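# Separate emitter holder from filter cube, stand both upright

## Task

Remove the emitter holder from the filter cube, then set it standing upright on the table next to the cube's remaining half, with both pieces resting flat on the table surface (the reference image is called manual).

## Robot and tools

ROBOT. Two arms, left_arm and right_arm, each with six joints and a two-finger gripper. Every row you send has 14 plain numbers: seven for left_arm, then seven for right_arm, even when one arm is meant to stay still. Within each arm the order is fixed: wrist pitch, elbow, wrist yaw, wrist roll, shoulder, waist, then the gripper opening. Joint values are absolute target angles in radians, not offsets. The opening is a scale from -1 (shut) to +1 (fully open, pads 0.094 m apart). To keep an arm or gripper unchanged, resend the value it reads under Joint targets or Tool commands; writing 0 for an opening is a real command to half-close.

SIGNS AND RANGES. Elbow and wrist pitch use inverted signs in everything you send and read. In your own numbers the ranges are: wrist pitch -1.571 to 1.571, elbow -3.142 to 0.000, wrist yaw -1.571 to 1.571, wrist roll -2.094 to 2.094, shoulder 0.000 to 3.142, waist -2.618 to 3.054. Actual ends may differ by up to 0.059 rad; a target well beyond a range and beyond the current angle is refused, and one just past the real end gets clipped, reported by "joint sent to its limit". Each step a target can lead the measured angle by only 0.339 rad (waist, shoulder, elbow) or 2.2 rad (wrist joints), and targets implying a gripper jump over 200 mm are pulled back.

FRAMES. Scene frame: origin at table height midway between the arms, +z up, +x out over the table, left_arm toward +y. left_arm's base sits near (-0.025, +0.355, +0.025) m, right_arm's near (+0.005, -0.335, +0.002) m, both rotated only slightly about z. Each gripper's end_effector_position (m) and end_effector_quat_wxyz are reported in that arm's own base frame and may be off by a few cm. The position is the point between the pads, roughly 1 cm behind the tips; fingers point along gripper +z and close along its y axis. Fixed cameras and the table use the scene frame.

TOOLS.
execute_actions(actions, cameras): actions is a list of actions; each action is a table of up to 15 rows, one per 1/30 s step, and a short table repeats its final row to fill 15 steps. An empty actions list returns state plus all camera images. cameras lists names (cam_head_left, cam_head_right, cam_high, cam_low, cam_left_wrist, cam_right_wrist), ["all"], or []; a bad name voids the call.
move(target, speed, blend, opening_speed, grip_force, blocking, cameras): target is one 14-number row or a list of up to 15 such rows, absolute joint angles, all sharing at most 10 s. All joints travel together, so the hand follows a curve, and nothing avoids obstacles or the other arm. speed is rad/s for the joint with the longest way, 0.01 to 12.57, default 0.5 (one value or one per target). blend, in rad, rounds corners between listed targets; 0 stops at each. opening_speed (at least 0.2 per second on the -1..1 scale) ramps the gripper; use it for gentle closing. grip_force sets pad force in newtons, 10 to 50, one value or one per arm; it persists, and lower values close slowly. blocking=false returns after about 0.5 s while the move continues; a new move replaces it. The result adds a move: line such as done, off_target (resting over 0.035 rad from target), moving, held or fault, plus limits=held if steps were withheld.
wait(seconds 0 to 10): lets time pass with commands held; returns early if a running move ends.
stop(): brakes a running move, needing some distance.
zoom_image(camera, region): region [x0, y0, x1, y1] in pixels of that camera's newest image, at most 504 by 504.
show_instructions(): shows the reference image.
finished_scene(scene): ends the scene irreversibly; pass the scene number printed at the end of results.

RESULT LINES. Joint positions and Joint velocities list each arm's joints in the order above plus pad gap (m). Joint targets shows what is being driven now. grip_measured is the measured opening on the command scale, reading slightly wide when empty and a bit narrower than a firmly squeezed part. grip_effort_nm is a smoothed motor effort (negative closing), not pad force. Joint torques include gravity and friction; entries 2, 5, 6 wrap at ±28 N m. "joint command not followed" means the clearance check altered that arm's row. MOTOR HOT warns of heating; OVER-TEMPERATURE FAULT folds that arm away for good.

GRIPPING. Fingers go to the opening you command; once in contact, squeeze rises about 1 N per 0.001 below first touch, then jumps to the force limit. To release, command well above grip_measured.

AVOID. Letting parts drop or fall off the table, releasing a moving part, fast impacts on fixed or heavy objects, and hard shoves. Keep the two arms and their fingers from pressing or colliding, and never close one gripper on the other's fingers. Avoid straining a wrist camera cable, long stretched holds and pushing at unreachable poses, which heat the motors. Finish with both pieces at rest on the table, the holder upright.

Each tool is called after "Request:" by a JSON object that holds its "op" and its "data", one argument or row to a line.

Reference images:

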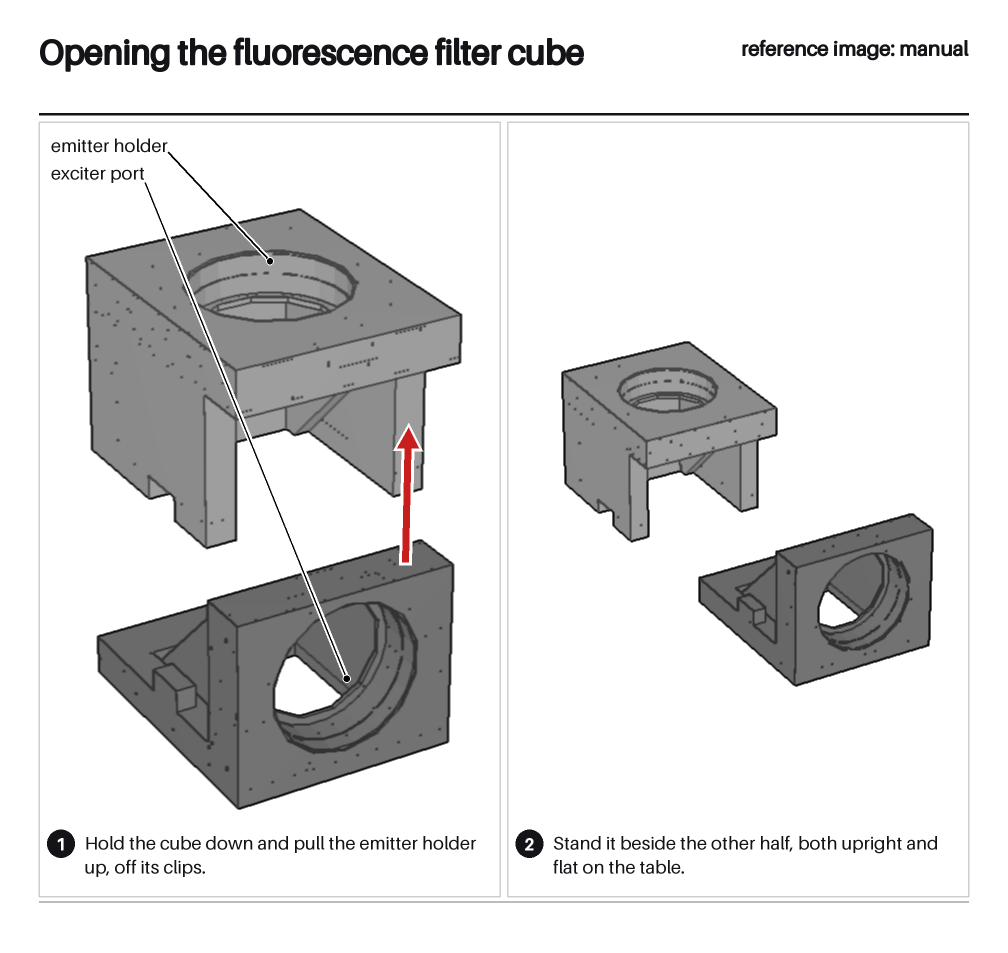

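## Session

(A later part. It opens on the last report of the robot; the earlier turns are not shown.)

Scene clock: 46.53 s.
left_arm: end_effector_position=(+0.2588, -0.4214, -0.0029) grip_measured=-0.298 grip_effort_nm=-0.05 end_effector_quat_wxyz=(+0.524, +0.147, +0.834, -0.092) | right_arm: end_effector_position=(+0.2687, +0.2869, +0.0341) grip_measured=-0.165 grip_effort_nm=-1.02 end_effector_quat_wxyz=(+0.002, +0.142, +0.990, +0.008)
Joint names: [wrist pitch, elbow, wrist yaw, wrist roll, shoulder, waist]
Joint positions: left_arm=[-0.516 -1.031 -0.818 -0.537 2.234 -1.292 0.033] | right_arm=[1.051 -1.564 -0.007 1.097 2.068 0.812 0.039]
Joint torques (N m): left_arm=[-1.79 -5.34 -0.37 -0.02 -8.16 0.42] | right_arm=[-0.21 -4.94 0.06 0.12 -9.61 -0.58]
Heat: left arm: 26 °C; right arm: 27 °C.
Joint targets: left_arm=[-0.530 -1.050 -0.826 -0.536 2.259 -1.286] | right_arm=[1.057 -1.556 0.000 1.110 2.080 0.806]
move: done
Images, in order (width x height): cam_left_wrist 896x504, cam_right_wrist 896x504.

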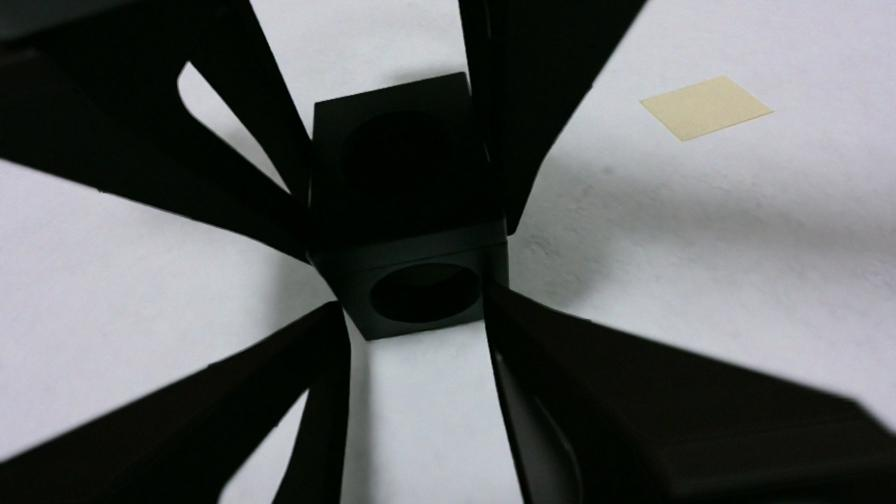

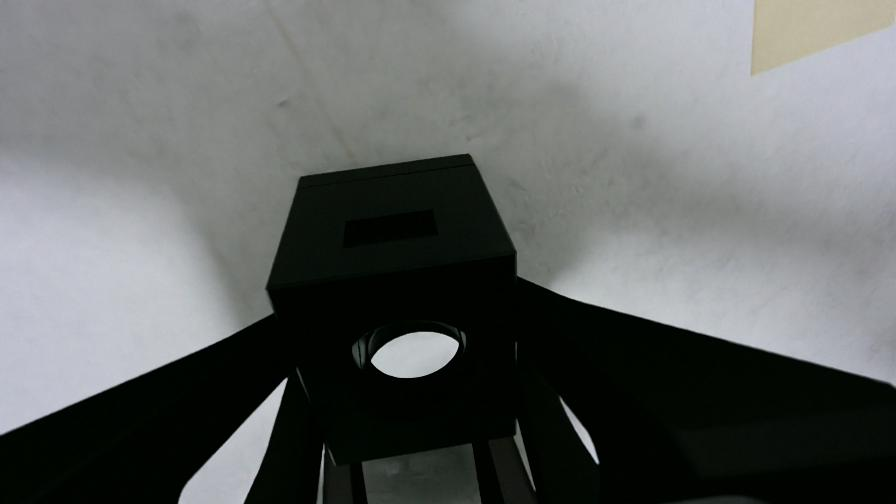

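Request:
{"op": "zoom_image", "data": {
  "camera": "cam_left_wrist",
  "region": [280, 180, 560, 400]
}}

Request:
{"op": "zoom_image", "data": {
  "camera": "cam_right_wrist",
  "region": [240, 240, 560, 504]
}}

Scaled by 1.800 from the camera's 896x504 image, which has a finer 1280x720 frame.

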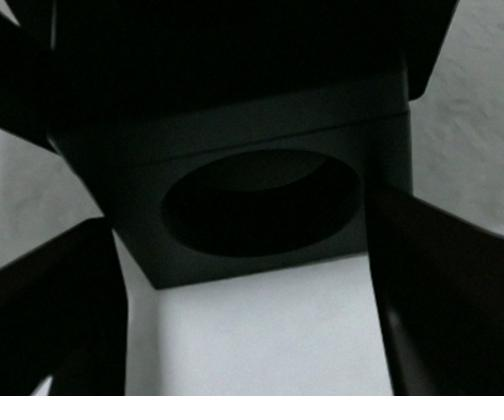

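Scaled by 1.575 from the camera's 896x504 image, which has a finer 1280x720 frame.

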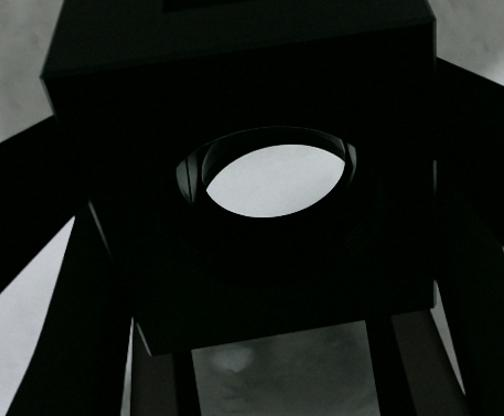

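Request:
{"op": "move", "data": {
  "target": [-0.53,-1.05,-0.826,-0.536,2.259,-1.286,0.5,1.057,-1.556,0,1.110,2.080,0.806,-0.35],
  "opening_speed": 1.0,
  "cameras": ["cam_left_wrist", "cam_right_wrist"]
}}

Scene clock: 52.50 s.
left_arm: end_effector_position=(+0.2587, -0.4217, -0.0028) grip_measured=+0.498 grip_effort_nm=0.13 end_effector_quat_wxyz=(+0.524, +0.147, +0.834, -0.092) | right_arm: end_effector_position=(+0.2687, +0.2869, +0.0341) grip_measured=-0.165 grip_effort_nm=-1.02 end_effector_quat_wxyz=(+0.002, +0.142, +0.990, +0.008)
Joint names: [wrist pitch, elbow, wrist yaw, wrist roll, shoulder, waist]
Joint positions: left_arm=[-0.517 -1.031 -0.817 -0.537 2.234 -1.292 0.07] | right_arm=[1.051 -1.564 -0.007 1.097 2.068 0.812 0.039]
Joint torques (N m): left_arm=[-1.76 -5.35 -0.37 -0.01 -8.17 0.5] | right_arm=[-0.23 -5 0.08 0.11 -9.54 -0.59]
Heat: left arm: 27 °C; right arm: 27 °C.
Joint targets: left_arm=[-0.530 -1.050 -0.826 -0.536 2.259 -1.286] | right_arm=[1.057 -1.556 0.000 1.110 2.080 0.806]
move: done
Images, in order (width x height): cam_left_wrist 896x504, cam_right_wrist 896x504.

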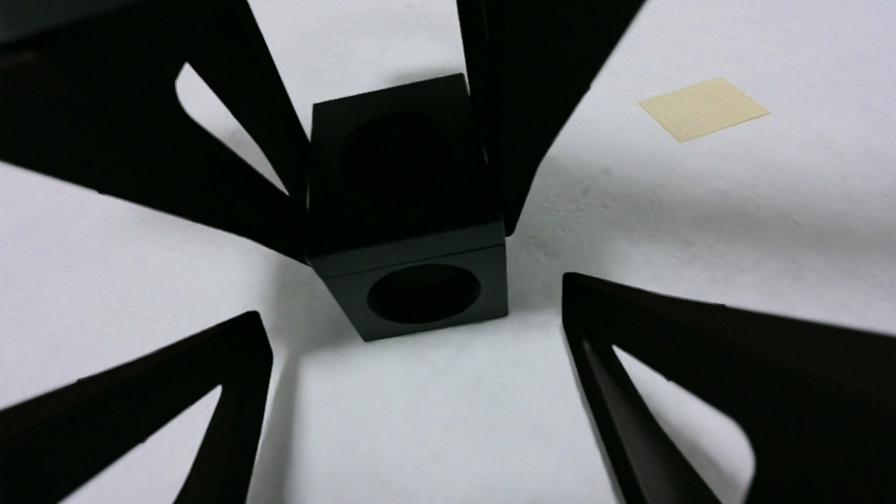

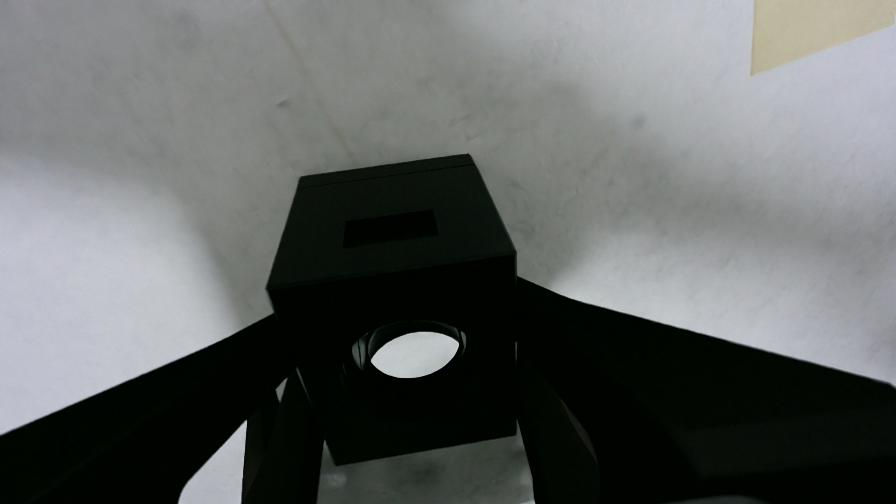

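Request:
{"op": "move", "data": {
  "target": [
    [-0.53,-1.05,-0.826,-0.536,2.259,-1.286,0.5,1.050,-1.549,0,1.110,2.080,0.806,-0.35],
    [-0.53,-1.05,-0.826,-0.536,2.259,-1.286,0.5,1.050,-1.549,0,1.110,2.080,0.806,0.15]
  ],
  "speed": 0.1,
  "opening_speed": 0.8,
  "cameras": ["cam_left_wrist", "cam_right_wrist"]
}}

Scene clock: 60.27 s.
left_arm: end_effector_position=(+0.2587, -0.4217, -0.0028) grip_measured=+0.498 grip_effort_nm=0.14 end_effector_quat_wxyz=(+0.524, +0.147, +0.834, -0.092) | right_arm: end_effector_position=(+0.2697, +0.2879, +0.0332) grip_measured=+0.147 grip_effort_nm=0.15 end_effector_quat_wxyz=(+0.003, +0.143, +0.990, +0.011)
Joint names: [wrist pitch, elbow, wrist yaw, wrist roll, shoulder, waist]
Joint positions: left_arm=[-0.517 -1.031 -0.817 -0.537 2.234 -1.292 0.07] | right_arm=[1.04 -1.56 -0.007 1.099 2.068 0.812 0.054]
Joint torques (N m): left_arm=[-1.77 -5.31 -0.35 -0.01 -8.16 0.46] | right_arm=[-0.2 -4.62 0.08 0.11 -9.54 -0.59]
Heat: left arm: 27 °C; right arm: 27 °C.
Joint targets: left_arm=[-0.530 -1.050 -0.826 -0.536 2.259 -1.286] | right_arm=[1.050 -1.549 0.000 1.110 2.080 0.806]
move: done
Images, in order (width x height): cam_left_wrist 896x504, cam_right_wrist 896x504.

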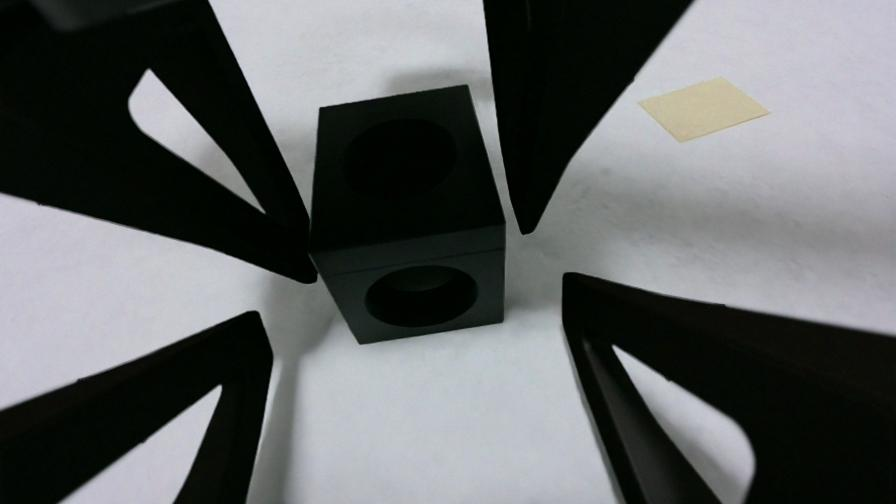

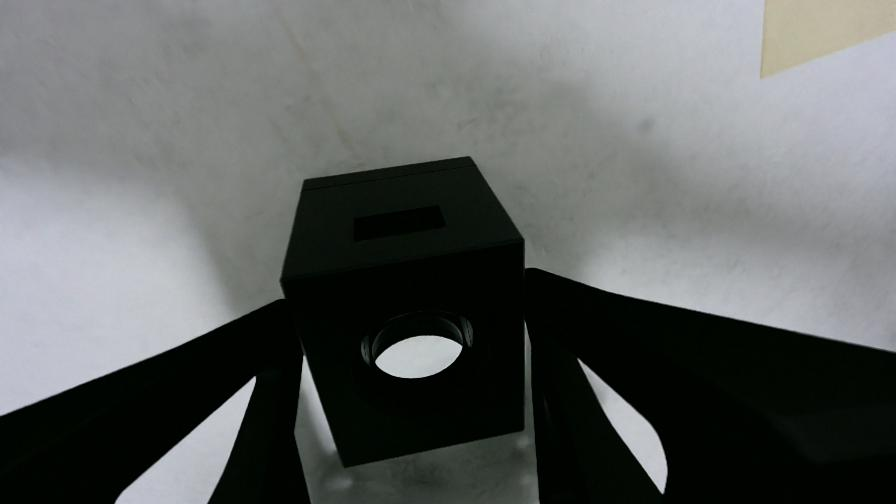

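Request:
{"op": "move", "data": {
  "target": [-0.53,-1.05,-0.826,-0.536,2.259,-1.286,0.5,1.078,-1.604,0,1.050,2.097,0.789,0.15],
  "speed": 0.15,
  "cameras": ["cam_left_wrist", "cam_right_wrist"]
}}

Scene clock: 62.77 s.
left_arm: end_effector_position=(+0.2587, -0.4217, -0.0028) grip_measured=+0.498 grip_effort_nm=0.13 end_effector_quat_wxyz=(+0.524, +0.147, +0.834, -0.092) | right_arm: end_effector_position=(+0.2773, +0.2866, +0.0345) grip_measured=+0.147 grip_effort_nm=0.15 end_effector_quat_wxyz=(+0.005, +0.128, +0.992, +0.013)
Joint names: [wrist pitch, elbow, wrist yaw, wrist roll, shoulder, waist]
Joint positions: left_arm=[-0.517 -1.031 -0.817 -0.537 2.234 -1.292 0.07] | right_arm=[1.046 -1.581 -0.007 1.053 2.079 0.796 0.054]
Joint torques (N m): left_arm=[-1.78 -5.42 -0.37 -0.02 -8.17 0.49] | right_arm=[-0.01 -7.92 0.09 -0.06 -9.13 -0.69]
Heat: left arm: 27 °C; right arm: 27 °C.
Joint targets: left_arm=[-0.530 -1.050 -0.826 -0.536 2.259 -1.286] | right_arm=[1.078 -1.604 0.000 1.050 2.097 0.789]
move: done
Images, in order (width x height): cam_left_wrist 896x504, cam_right_wrist 896x504.

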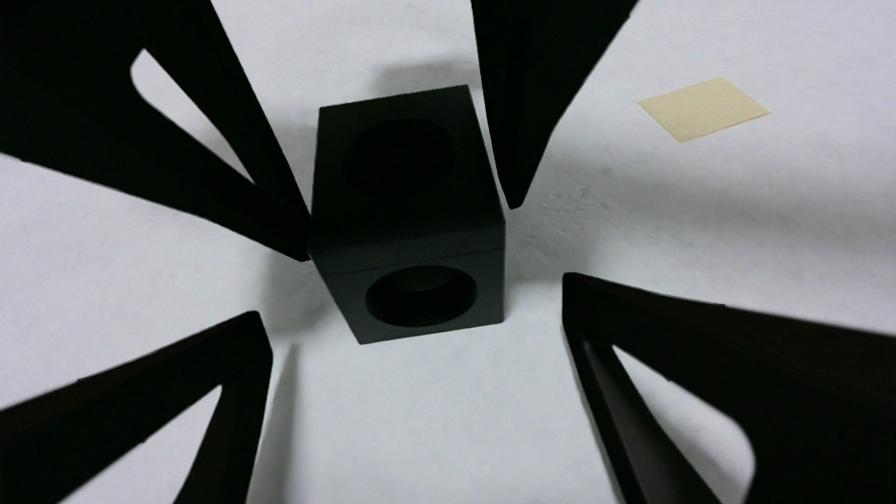

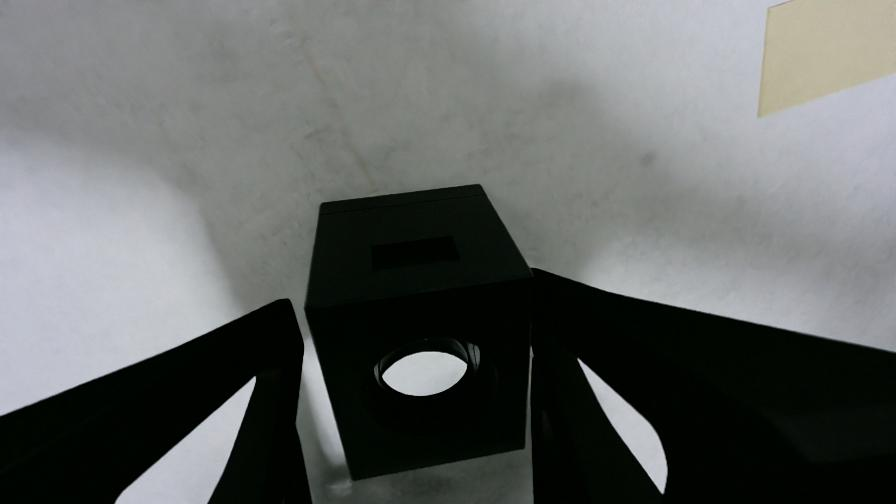

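Request:
{"op": "move", "data": {
  "target": [-0.53,-1.05,-0.826,-0.536,2.259,-1.286,0.5,1.078,-1.604,0,1.050,2.097,0.789,-0.35],
  "opening_speed": 0.4,
  "cameras": ["cam_left_wrist", "cam_right_wrist"]
}}

Scene clock: 64.80 s.
left_arm: end_effector_position=(+0.2587, -0.4217, -0.0028) grip_measured=+0.498 grip_effort_nm=0.14 end_effector_quat_wxyz=(+0.524, +0.147, +0.834, -0.092) | right_arm: end_effector_position=(+0.2764, +0.2857, +0.0345) grip_measured=-0.150 grip_effort_nm=-1.02 end_effector_quat_wxyz=(+0.004, +0.128, +0.992, +0.011)
Joint names: [wrist pitch, elbow, wrist yaw, wrist roll, shoulder, waist]
Joint positions: left_arm=[-0.517 -1.031 -0.817 -0.537 2.234 -1.292 0.07] | right_arm=[1.051 -1.581 -0.007 1.052 2.079 0.796 0.04]
Joint torques (N m): left_arm=[-1.77 -5.3 -0.39 -0.02 -8.16 0.51] | right_arm=[-0.06 -7.97 0.06 -0.05 -9.14 -0.68]
Heat: left arm: 27 °C; right arm: 27 °C.
Joint targets: left_arm=[-0.530 -1.050 -0.826 -0.536 2.259 -1.286] | right_arm=[1.078 -1.604 0.000 1.050 2.097 0.789]
move: done
Images, in order (width x height): cam_left_wrist 896x504, cam_right_wrist 896x504.

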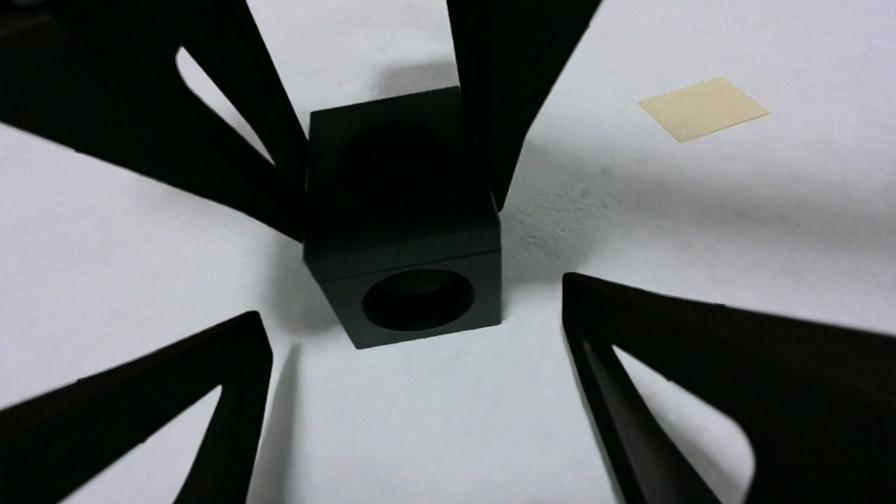

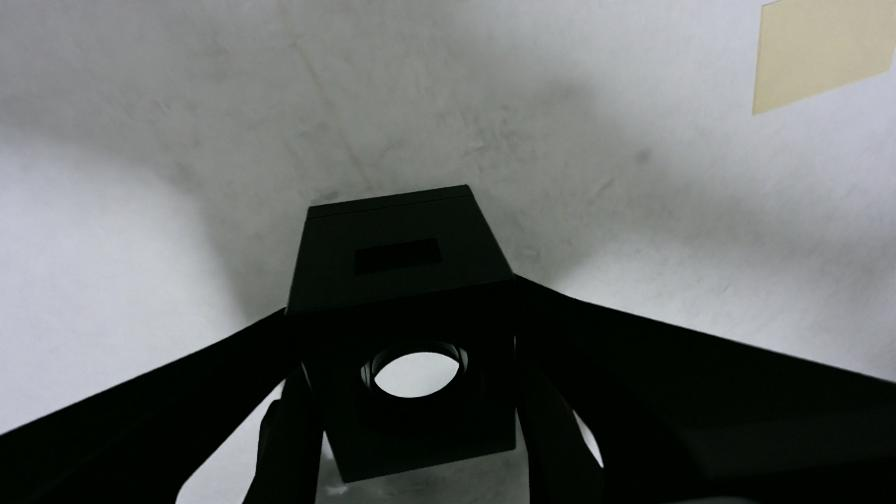

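Request:
{"op": "move", "data": {
  "target": [-0.423,-1.118,-0.879,-0.600,2.284,-1.286,0.5,1.078,-1.604,0,1.050,2.097,0.789,-0.35],
  "speed": 0.1,
  "cameras": ["cam_left_wrist", "cam_right_wrist"]
}}

Scene clock: 69.87 s.
left_arm: end_effector_position=(+0.2649, -0.4255, -0.0013) grip_measured=+0.498 grip_effort_nm=0.13 end_effector_quat_wxyz=(+0.527, +0.124, +0.837, -0.080) | right_arm: end_effector_position=(+0.2764, +0.2857, +0.0345) grip_measured=-0.150 grip_effort_nm=-1.02 end_effector_quat_wxyz=(+0.004, +0.128, +0.992, +0.011)
Joint names: [wrist pitch, elbow, wrist yaw, wrist roll, shoulder, waist]
Joint positions: left_arm=[-0.44 -1.098 -0.858 -0.588 2.256 -1.292 0.07] | right_arm=[1.051 -1.581 -0.007 1.052 2.079 0.796 0.04]
Joint torques (N m): left_arm=[-1.44 -5.53 -0.55 -0.08 -8.31 0.51] | right_arm=[-0.04 -7.99 0.07 -0.04 -9.09 -0.72]
Heat: left arm: 28 °C; right arm: 27 °C.
Joint targets: left_arm=[-0.423 -1.118 -0.879 -0.600 2.284 -1.286] | right_arm=[1.078 -1.604 0.000 1.050 2.097 0.789]
move: done
Images, in order (width x height): cam_left_wrist 896x504, cam_right_wrist 896x504.

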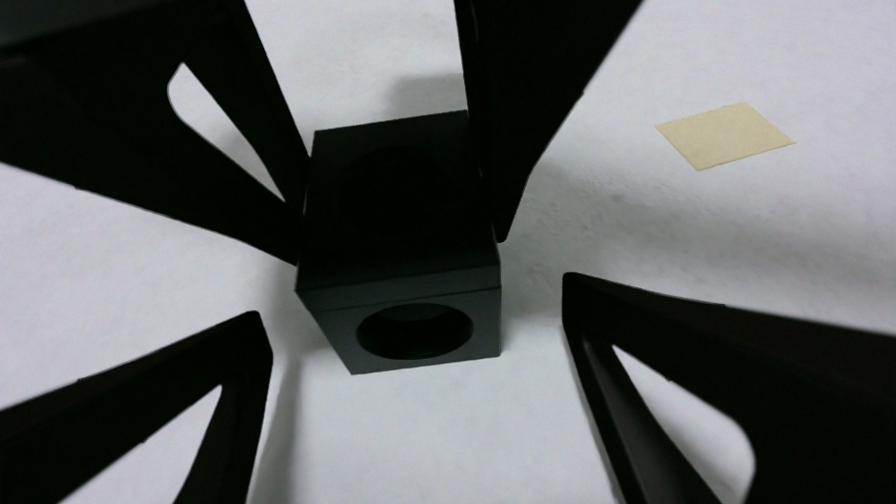

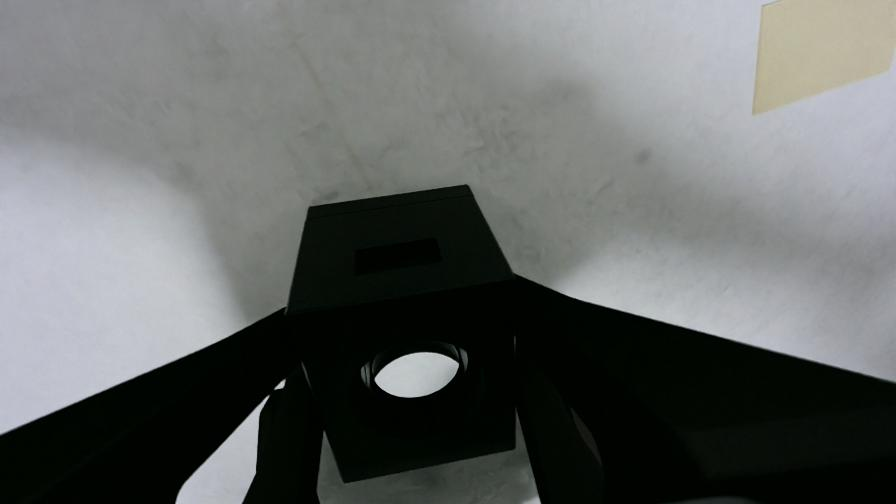

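Request:
{"op": "move", "data": {
  "target": [-0.423,-1.118,-0.879,-0.600,2.284,-1.286,-0.3,1.078,-1.604,0,1.050,2.097,0.789,-0.35],
  "opening_speed": 0.5,
  "cameras": ["cam_left_wrist", "cam_right_wrist"]
}}

Scene clock: 72.63 s.
left_arm: end_effector_position=(+0.2650, -0.4253, -0.0013) grip_measured=-0.190 grip_effort_nm=-0.96 end_effector_quat_wxyz=(+0.527, +0.121, +0.837, -0.081) | right_arm: end_effector_position=(+0.2764, +0.2857, +0.0345) grip_measured=-0.150 grip_effort_nm=-1.02 end_effector_quat_wxyz=(+0.004, +0.127, +0.992, +0.011)
Joint names: [wrist pitch, elbow, wrist yaw, wrist roll, shoulder, waist]
Joint positions: left_arm=[-0.439 -1.098 -0.858 -0.594 2.256 -1.292 0.038] | right_arm=[1.051 -1.581 -0.007 1.052 2.079 0.796 0.04]
Joint torques (N m): left_arm=[-1.42 -5.52 -0.53 -0.09 -8.28 0.49] | right_arm=[-0.06 -7.95 0.07 -0.05 -9.14 -0.73]
Heat: left arm: 27 °C; right arm: 27 °C.
Joint targets: left_arm=[-0.423 -1.118 -0.879 -0.600 2.284 -1.286] | right_arm=[1.078 -1.604 0.000 1.050 2.097 0.789]
move: done
Images, in order (width x height): cam_left_wrist 896x504, cam_right_wrist 896x504.

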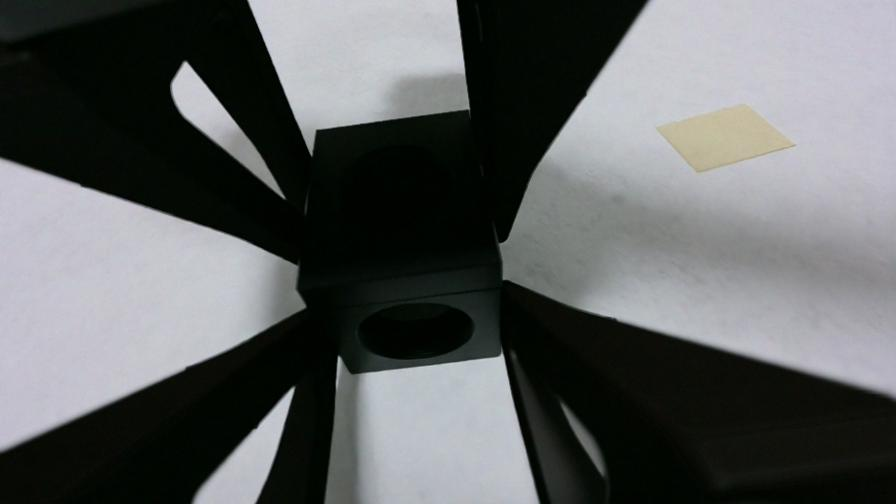

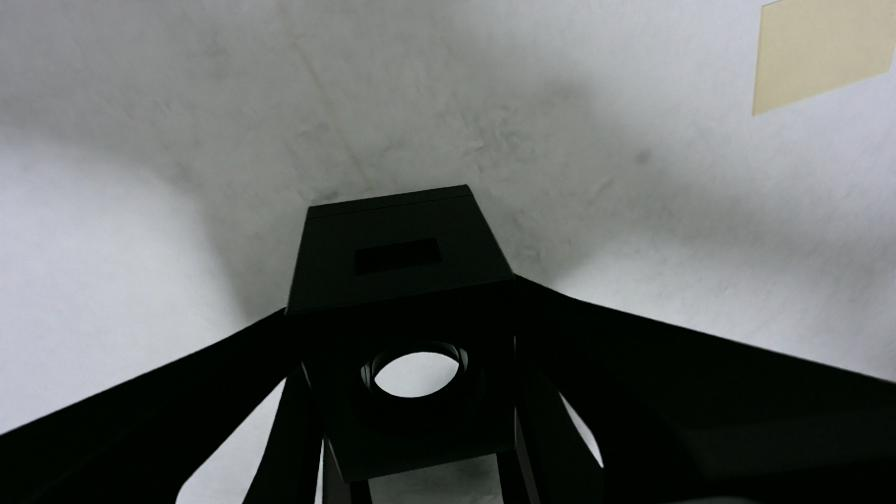

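Request:
{"op": "zoom_image", "data": {
  "camera": "cam_left_wrist",
  "region": [270, 200, 550, 420]
}}

Scaled by 1.800 from the camera's 896x504 image, which has a finer 1280x720 frame.

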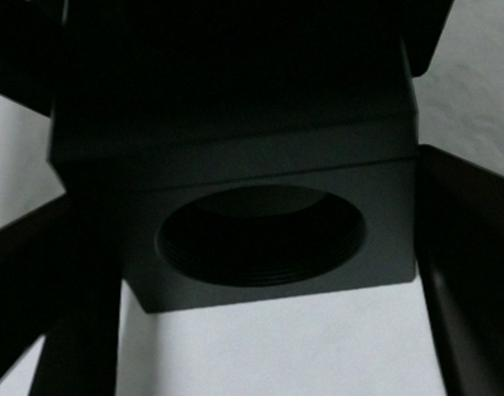

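Request:
{"op": "move", "data": {
  "target": [
    [-0.423,-1.118,-0.879,-0.600,2.284,-1.286,-0.4,1.123,-1.637,0,1.050,2.024,0.789,-0.4]
  ],
  "speed": 0.15,
  "cameras": ["cam_left_wrist", "cam_right_wrist"]
}}

Scene clock: 76.03 s.
left_arm: end_effector_position=(+0.2670, -0.4250, +0.0022) grip_measured=-0.190 grip_effort_nm=-0.98 end_effector_quat_wxyz=(+0.533, +0.116, +0.834, -0.078) | right_arm: end_effector_position=(+0.2777, +0.2862, +0.0402) grip_measured=-0.151 grip_effort_nm=-1.02 end_effector_quat_wxyz=(+0.005, +0.125, +0.992, +0.010)
Joint names: [wrist pitch, elbow, wrist yaw, wrist roll, shoulder, waist]
Joint positions: left_arm=[-0.439 -1.104 -0.876 -0.594 2.256 -1.292 0.038] | right_arm=[1.075 -1.604 -0.004 1.046 2.079 0.796 0.04]
Joint torques (N m): left_arm=[-1.43 -5.14 -0.34 -0.12 -8.32 0.47] | right_arm=[0.15 -8.96 0.05 0.03 -15.28 -0.72]
Heat: left arm: 27 °C; right arm: 27 °C.
Joint targets: left_arm=[-0.423 -1.118 -0.879 -0.600 2.284 -1.286] | right_arm=[1.123 -1.637 0.000 1.050 2.024 0.789]
move: off_target (right_arm); right_arm: the shoulder is farthest, 0.055 rad from its target
Images, in order (width x height): cam_left_wrist 896x504, cam_right_wrist 896x504.

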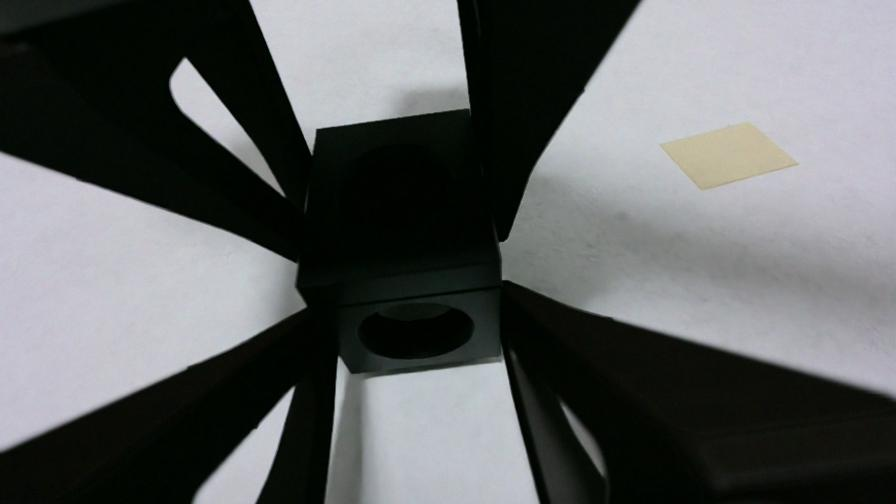

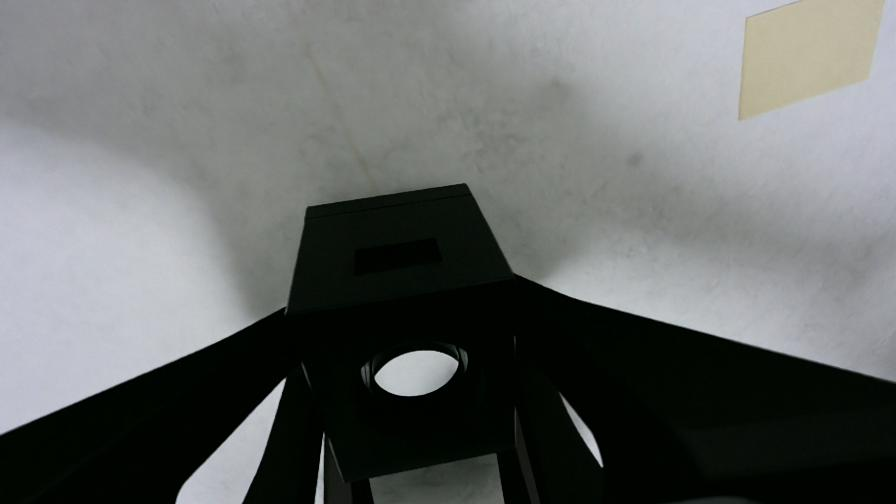

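Request:
{"op": "move", "data": {
  "target": [
    [-0.423,-1.118,-0.879,-0.600,2.284,-1.286,-0.4,1.171,-1.680,0,1.050,2.012,0.789,-0.4]
  ],
  "speed": 0.12,
  "cameras": ["cam_left_wrist"]
}}

Scene clock: 77.23 s.
left_arm: end_effector_position=(+0.2700, -0.4268, +0.0092) grip_measured=-0.190 grip_effort_nm=-0.98 end_effector_quat_wxyz=(+0.544, +0.103, +0.829, -0.083) | right_arm: end_effector_position=(+0.2806, +0.2847, +0.0490) grip_measured=-0.151 grip_effort_nm=-1.02 end_effector_quat_wxyz=(+0.011, +0.121, +0.993, +0.003)
Joint names: [wrist pitch, elbow, wrist yaw, wrist roll, shoulder, waist]
Joint positions: left_arm=[-0.46 -1.112 -0.897 -0.594 2.256 -1.292 0.038] | right_arm=[1.115 -1.64 0.014 1.039 2.079 0.796 0.04]
Joint torques (N m): left_arm=[-1.21 -4.56 -0.13 -0.09 -8.34 0.47] | right_arm=[0.22 -9.84 -0.16 0.11 -16.35 -0.69]
Heat: left arm: 27 °C; right arm: 28 °C.
Joint targets: left_arm=[-0.423 -1.118 -0.879 -0.600 2.284 -1.286] | right_arm=[1.171 -1.680 0.000 1.050 2.012 0.789]
move: off_target (left_arm, right_arm); left_arm: the wrist pitch is farthest, 0.037 rad from its target; right_arm: the shoulder is farthest, 0.067 rad from its target
Images, in order (width x height): cam_left_wrist 896x504.

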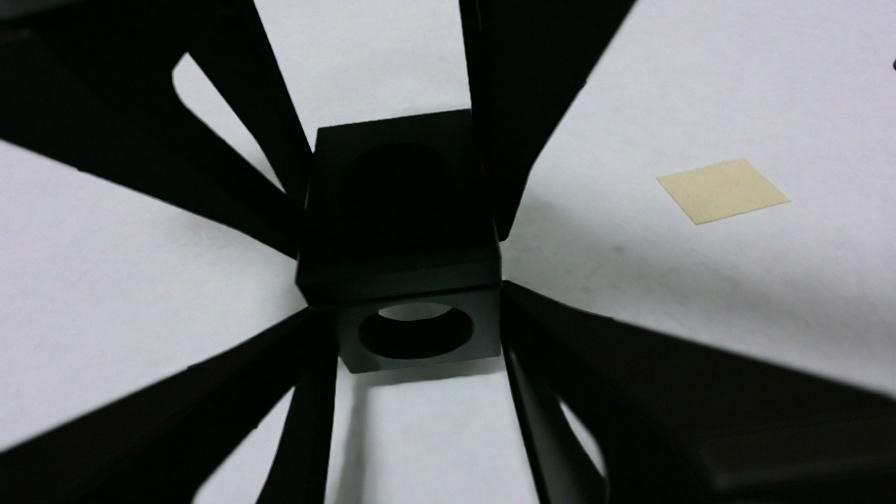

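Request:
{"op": "move", "data": {
  "target": [
    [-0.423,-1.118,-0.879,-0.600,2.284,-1.286,-0.4,1.245,-1.745,0,1.050,1.998,0.789,-0.4]
  ],
  "speed": 0.12,
  "cameras": ["cam_left_wrist"]
}}

Scene clock: 79.17 s.
left_arm: end_effector_position=(+0.2740, -0.4306, +0.0200) grip_measured=-0.190 grip_effort_nm=-0.98 end_effector_quat_wxyz=(+0.559, +0.086, +0.820, -0.092) | right_arm: end_effector_position=(+0.2837, +0.2808, +0.0624) grip_measured=-0.151 grip_effort_nm=-1.02 end_effector_quat_wxyz=(+0.016, +0.115, +0.993, -0.009)
Joint names: [wrist pitch, elbow, wrist yaw, wrist roll, shoulder, waist]
Joint positions: left_arm=[-0.496 -1.123 -0.922 -0.591 2.256 -1.292 0.038] | right_arm=[1.18 -1.693 0.036 1.024 2.079 0.794 0.04]
Joint torques (N m): left_arm=[-0.89 -3.71 0.12 -0.15 -8.43 0.46] | right_arm=[0.35 -10.95 -0.41 0.25 -17.58 -0.47]
Heat: left arm: 27 °C; right arm: 29 °C.
Joint targets: left_arm=[-0.423 -1.118 -0.879 -0.600 2.284 -1.286] | right_arm=[1.245 -1.745 0.000 1.050 1.998 0.789]
move: off_target (left_arm, right_arm); left_arm: the wrist pitch is farthest, 0.073 rad from its target; right_arm: the shoulder is farthest, 0.081 rad from its target
Images, in order (width x height): cam_left_wrist 896x504.

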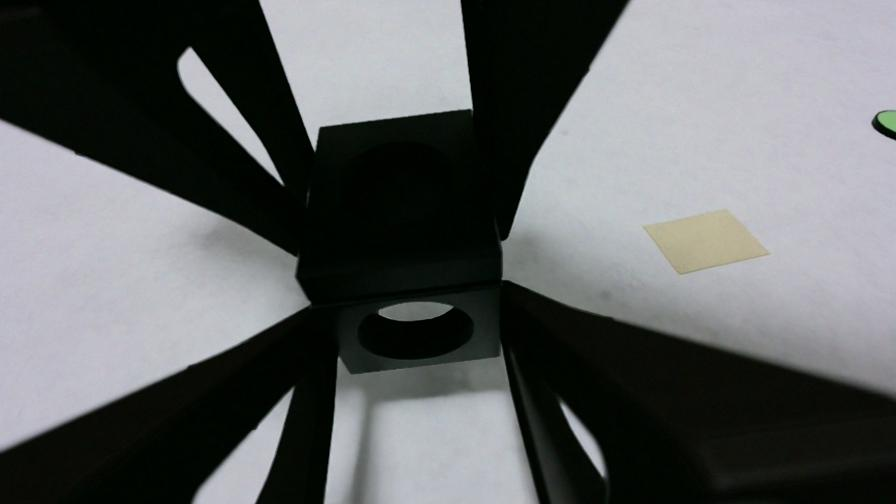

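Request:
{"op": "zoom_image", "data": {
  "camera": "cam_left_wrist",
  "region": [270, 200, 550, 420]
}}

Scaled by 1.800 from the camera's 896x504 image, which has a finer 1280x720 frame.

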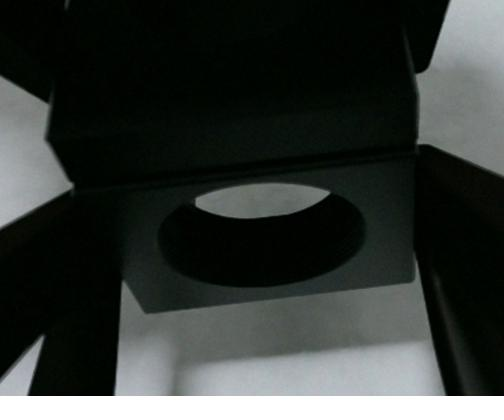

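Request:
{"op": "wait", "data": {
  "seconds": 0,
  "cameras": ["cam_low", "cam_head_left", "cam_head_right", "cam_right_wrist"]
}}

Scene clock: 81.23 s.
left_arm: end_effector_position=(+0.2740, -0.4306, +0.0200) grip_measured=-0.190 grip_effort_nm=-0.98 end_effector_quat_wxyz=(+0.559, +0.086, +0.820, -0.092) | right_arm: end_effector_position=(+0.2837, +0.2808, +0.0624) grip_measured=-0.151 grip_effort_nm=-1.02 end_effector_quat_wxyz=(+0.016, +0.115, +0.993, -0.009)
Joint names: [wrist pitch, elbow, wrist yaw, wrist roll, shoulder, waist]
Joint positions: left_arm=[-0.496 -1.123 -0.922 -0.591 2.256 -1.292 0.038] | right_arm=[1.18 -1.693 0.036 1.024 2.079 0.794 0.04]
Joint torques (N m): left_arm=[-0.89 -3.7 0.13 -0.13 -8.42 0.42] | right_arm=[0.35 -10.96 -0.41 0.24 -17.63 -0.43]
Heat: left arm: 27 °C; right arm: 29 °C.
Joint targets: left_arm=[-0.423 -1.118 -0.879 -0.600 2.284 -1.286] | right_arm=[1.245 -1.745 0.000 1.050 1.998 0.789]
Tool commands: left_gripper/opening=-0.4 right_gripper/opening=-0.4
Images, in order (width x height): cam_head_left 896x504, cam_head_right 896x504, cam_low 896x504, cam_right_wrist 896x504.

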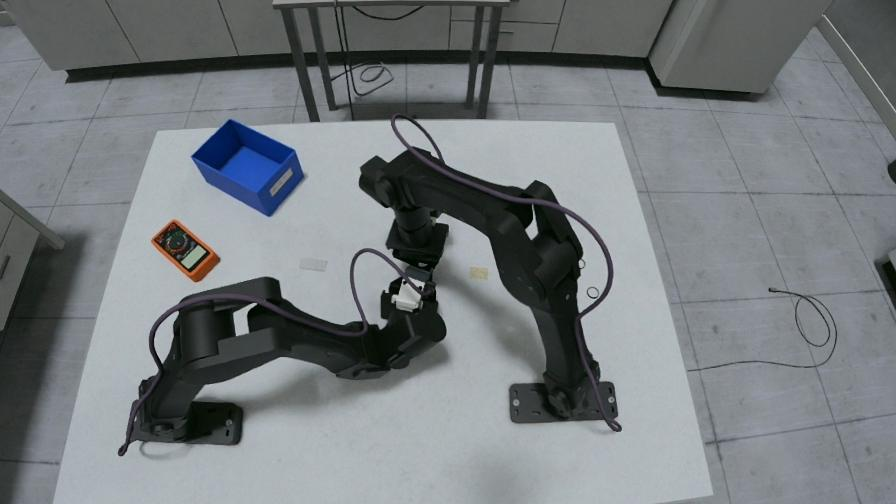

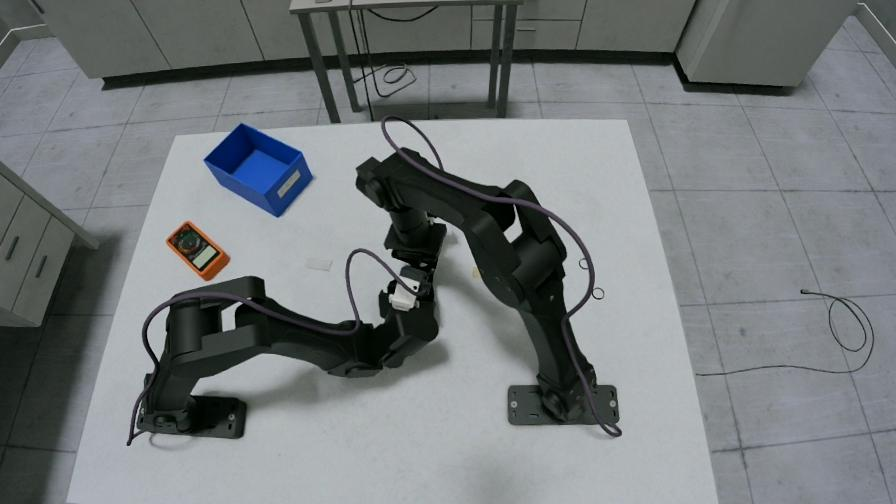

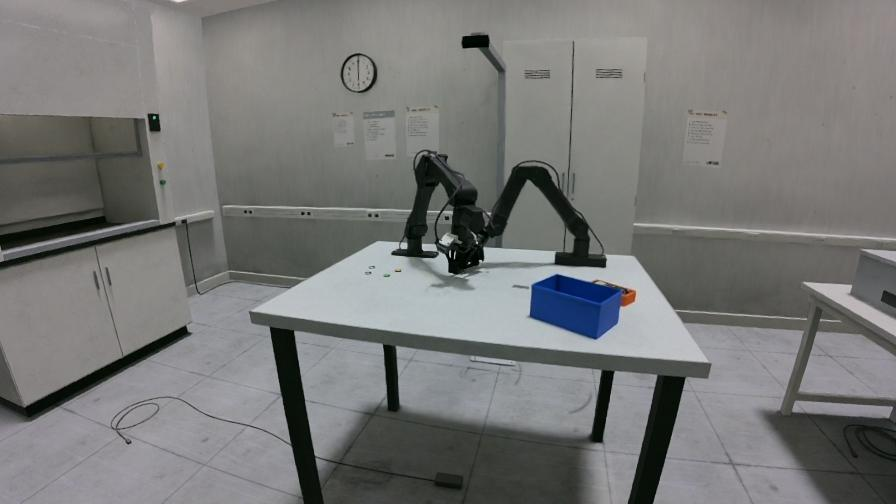

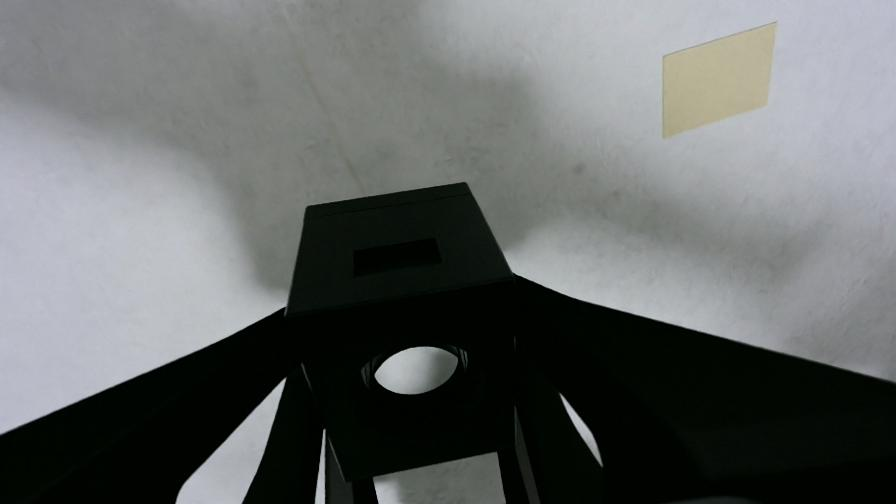

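Request:
{"op": "zoom_image", "data": {
  "camera": "cam_right_wrist",
  "region": [280, 160, 530, 330]
}}

Scaled by 2.016 from the camera's 896x504 image, which has a finer 1280x720 frame.

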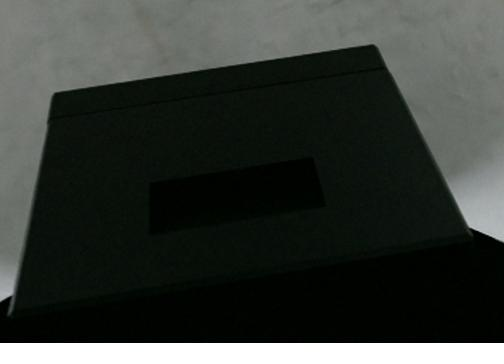

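Request:
{"op": "move", "data": {
  "target": [
    [-0.423,-1.118,-0.879,-0.600,2.284,-1.286,-0.4,1.058,-1.570,0,1.050,2.080,0.789,-0.4]
  ],
  "speed": 0.15,
  "cameras": ["cam_left_wrist", "cam_right_wrist"]
}}

Scene clock: 92.37 s.
left_arm: end_effector_position=(+0.2667, -0.4289, -0.0006) grip_measured=-0.190 grip_effort_nm=-0.98 end_effector_quat_wxyz=(+0.528, +0.117, +0.837, -0.081) | right_arm: end_effector_position=(+0.2780, +0.2825, +0.0350) grip_measured=-0.151 grip_effort_nm=-1.02 end_effector_quat_wxyz=(+0.007, +0.123, +0.992, +0.005)
Joint names: [wrist pitch, elbow, wrist yaw, wrist roll, shoulder, waist]
Joint positions: left_arm=[-0.42 -1.123 -0.864 -0.604 2.266 -1.292 0.038] | right_arm=[1.059 -1.583 0.004 1.04 2.079 0.793 0.04]
Joint torques (N m): left_arm=[-1.61 -3.67 -0.46 0.01 -9.13 0.51] | right_arm=[-0.32 -4.45 -0.05 0.1 -10.47 -0.36]
Heat: left arm: 26 °C; right arm: 33 °C.
Joint targets: left_arm=[-0.423 -1.118 -0.879 -0.600 2.284 -1.286] | right_arm=[1.058 -1.570 0.000 1.050 2.080 0.789]
move: done
Images, in order (width x height): cam_left_wrist 896x504, cam_right_wrist 896x504.

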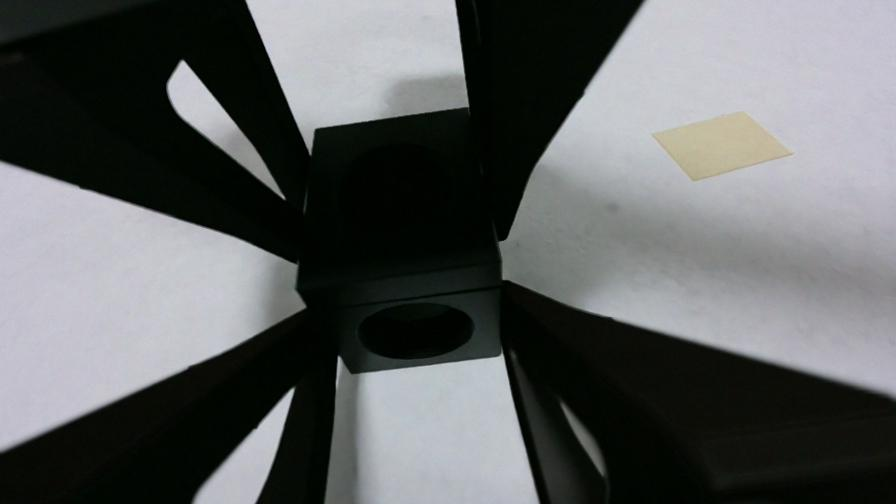

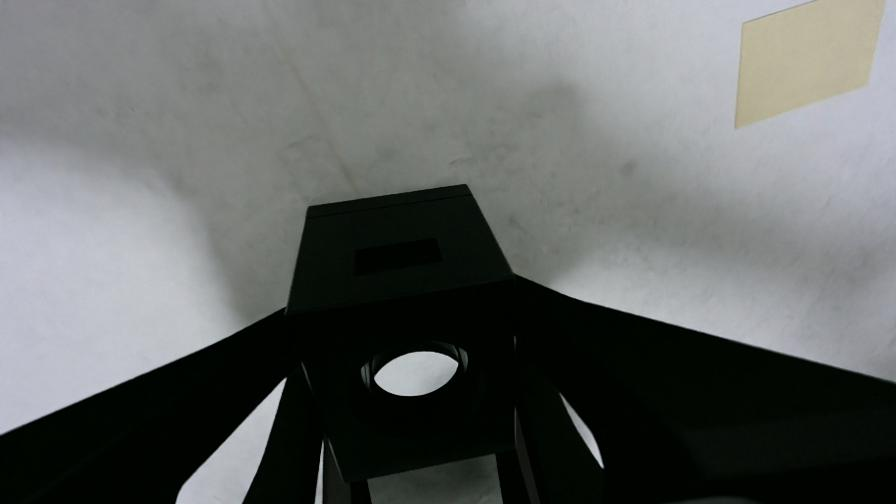

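Request:
{"op": "move", "data": {
  "target": [
    [-0.12,-1.08,-0.879,-0.600,2.36,-1.286,-0.4,1.058,-1.570,0,1.050,2.080,0.789,-0.4]
  ],
  "speed": 0.25,
  "cameras": ["cam_left_wrist"]
}}

Scene clock: 96.93 s.
left_arm: end_effector_position=(+0.2659, -0.4190, -0.0060) grip_measured=-0.190 grip_effort_nm=-0.98 end_effector_quat_wxyz=(+0.525, +0.117, +0.841, -0.056) | right_arm: end_effector_position=(+0.2779, +0.2867, +0.0351) grip_measured=-0.151 grip_effort_nm=-1.02 end_effector_quat_wxyz=(+0.004, +0.120, +0.993, +0.015)
Joint names: [wrist pitch, elbow, wrist yaw, wrist roll, shoulder, waist]
Joint positions: left_arm=[-0.362 -1.123 -0.891 -0.624 2.266 -1.294 0.038] | right_arm=[1.047 -1.583 -0.012 1.034 2.079 0.793 0.04]
Joint torques (N m): left_arm=[0.95 -0.79 -0.16 0.25 -3.82 0.58] | right_arm=[-0.24 -4.49 0.13 0.17 -10.5 -0.34]
Heat: left arm: 26 °C; right arm: 32 °C.
Joint targets: left_arm=[-0.120 -1.080 -0.879 -0.600 2.360 -1.286] | right_arm=[1.058 -1.570 0.000 1.050 2.080 0.789]
move: off_target (left_arm); left_arm: the wrist pitch is farthest, 0.242 rad from its target
Images, in order (width x height): cam_left_wrist 896x504.

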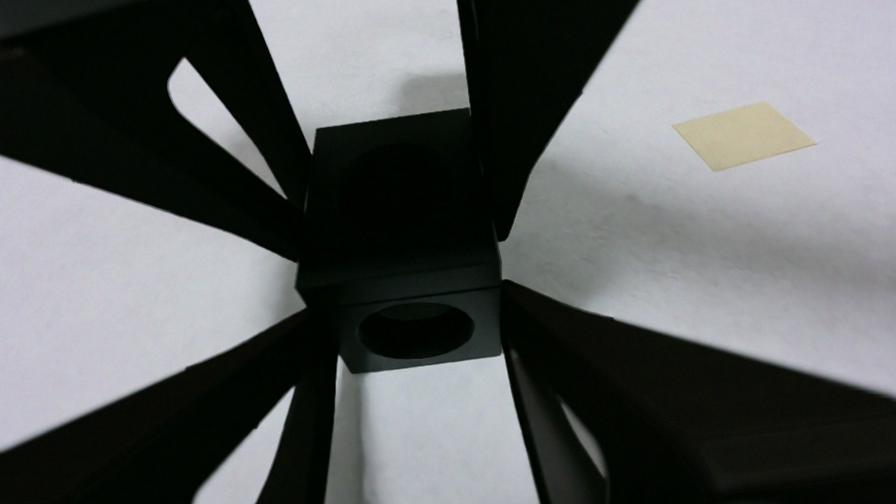

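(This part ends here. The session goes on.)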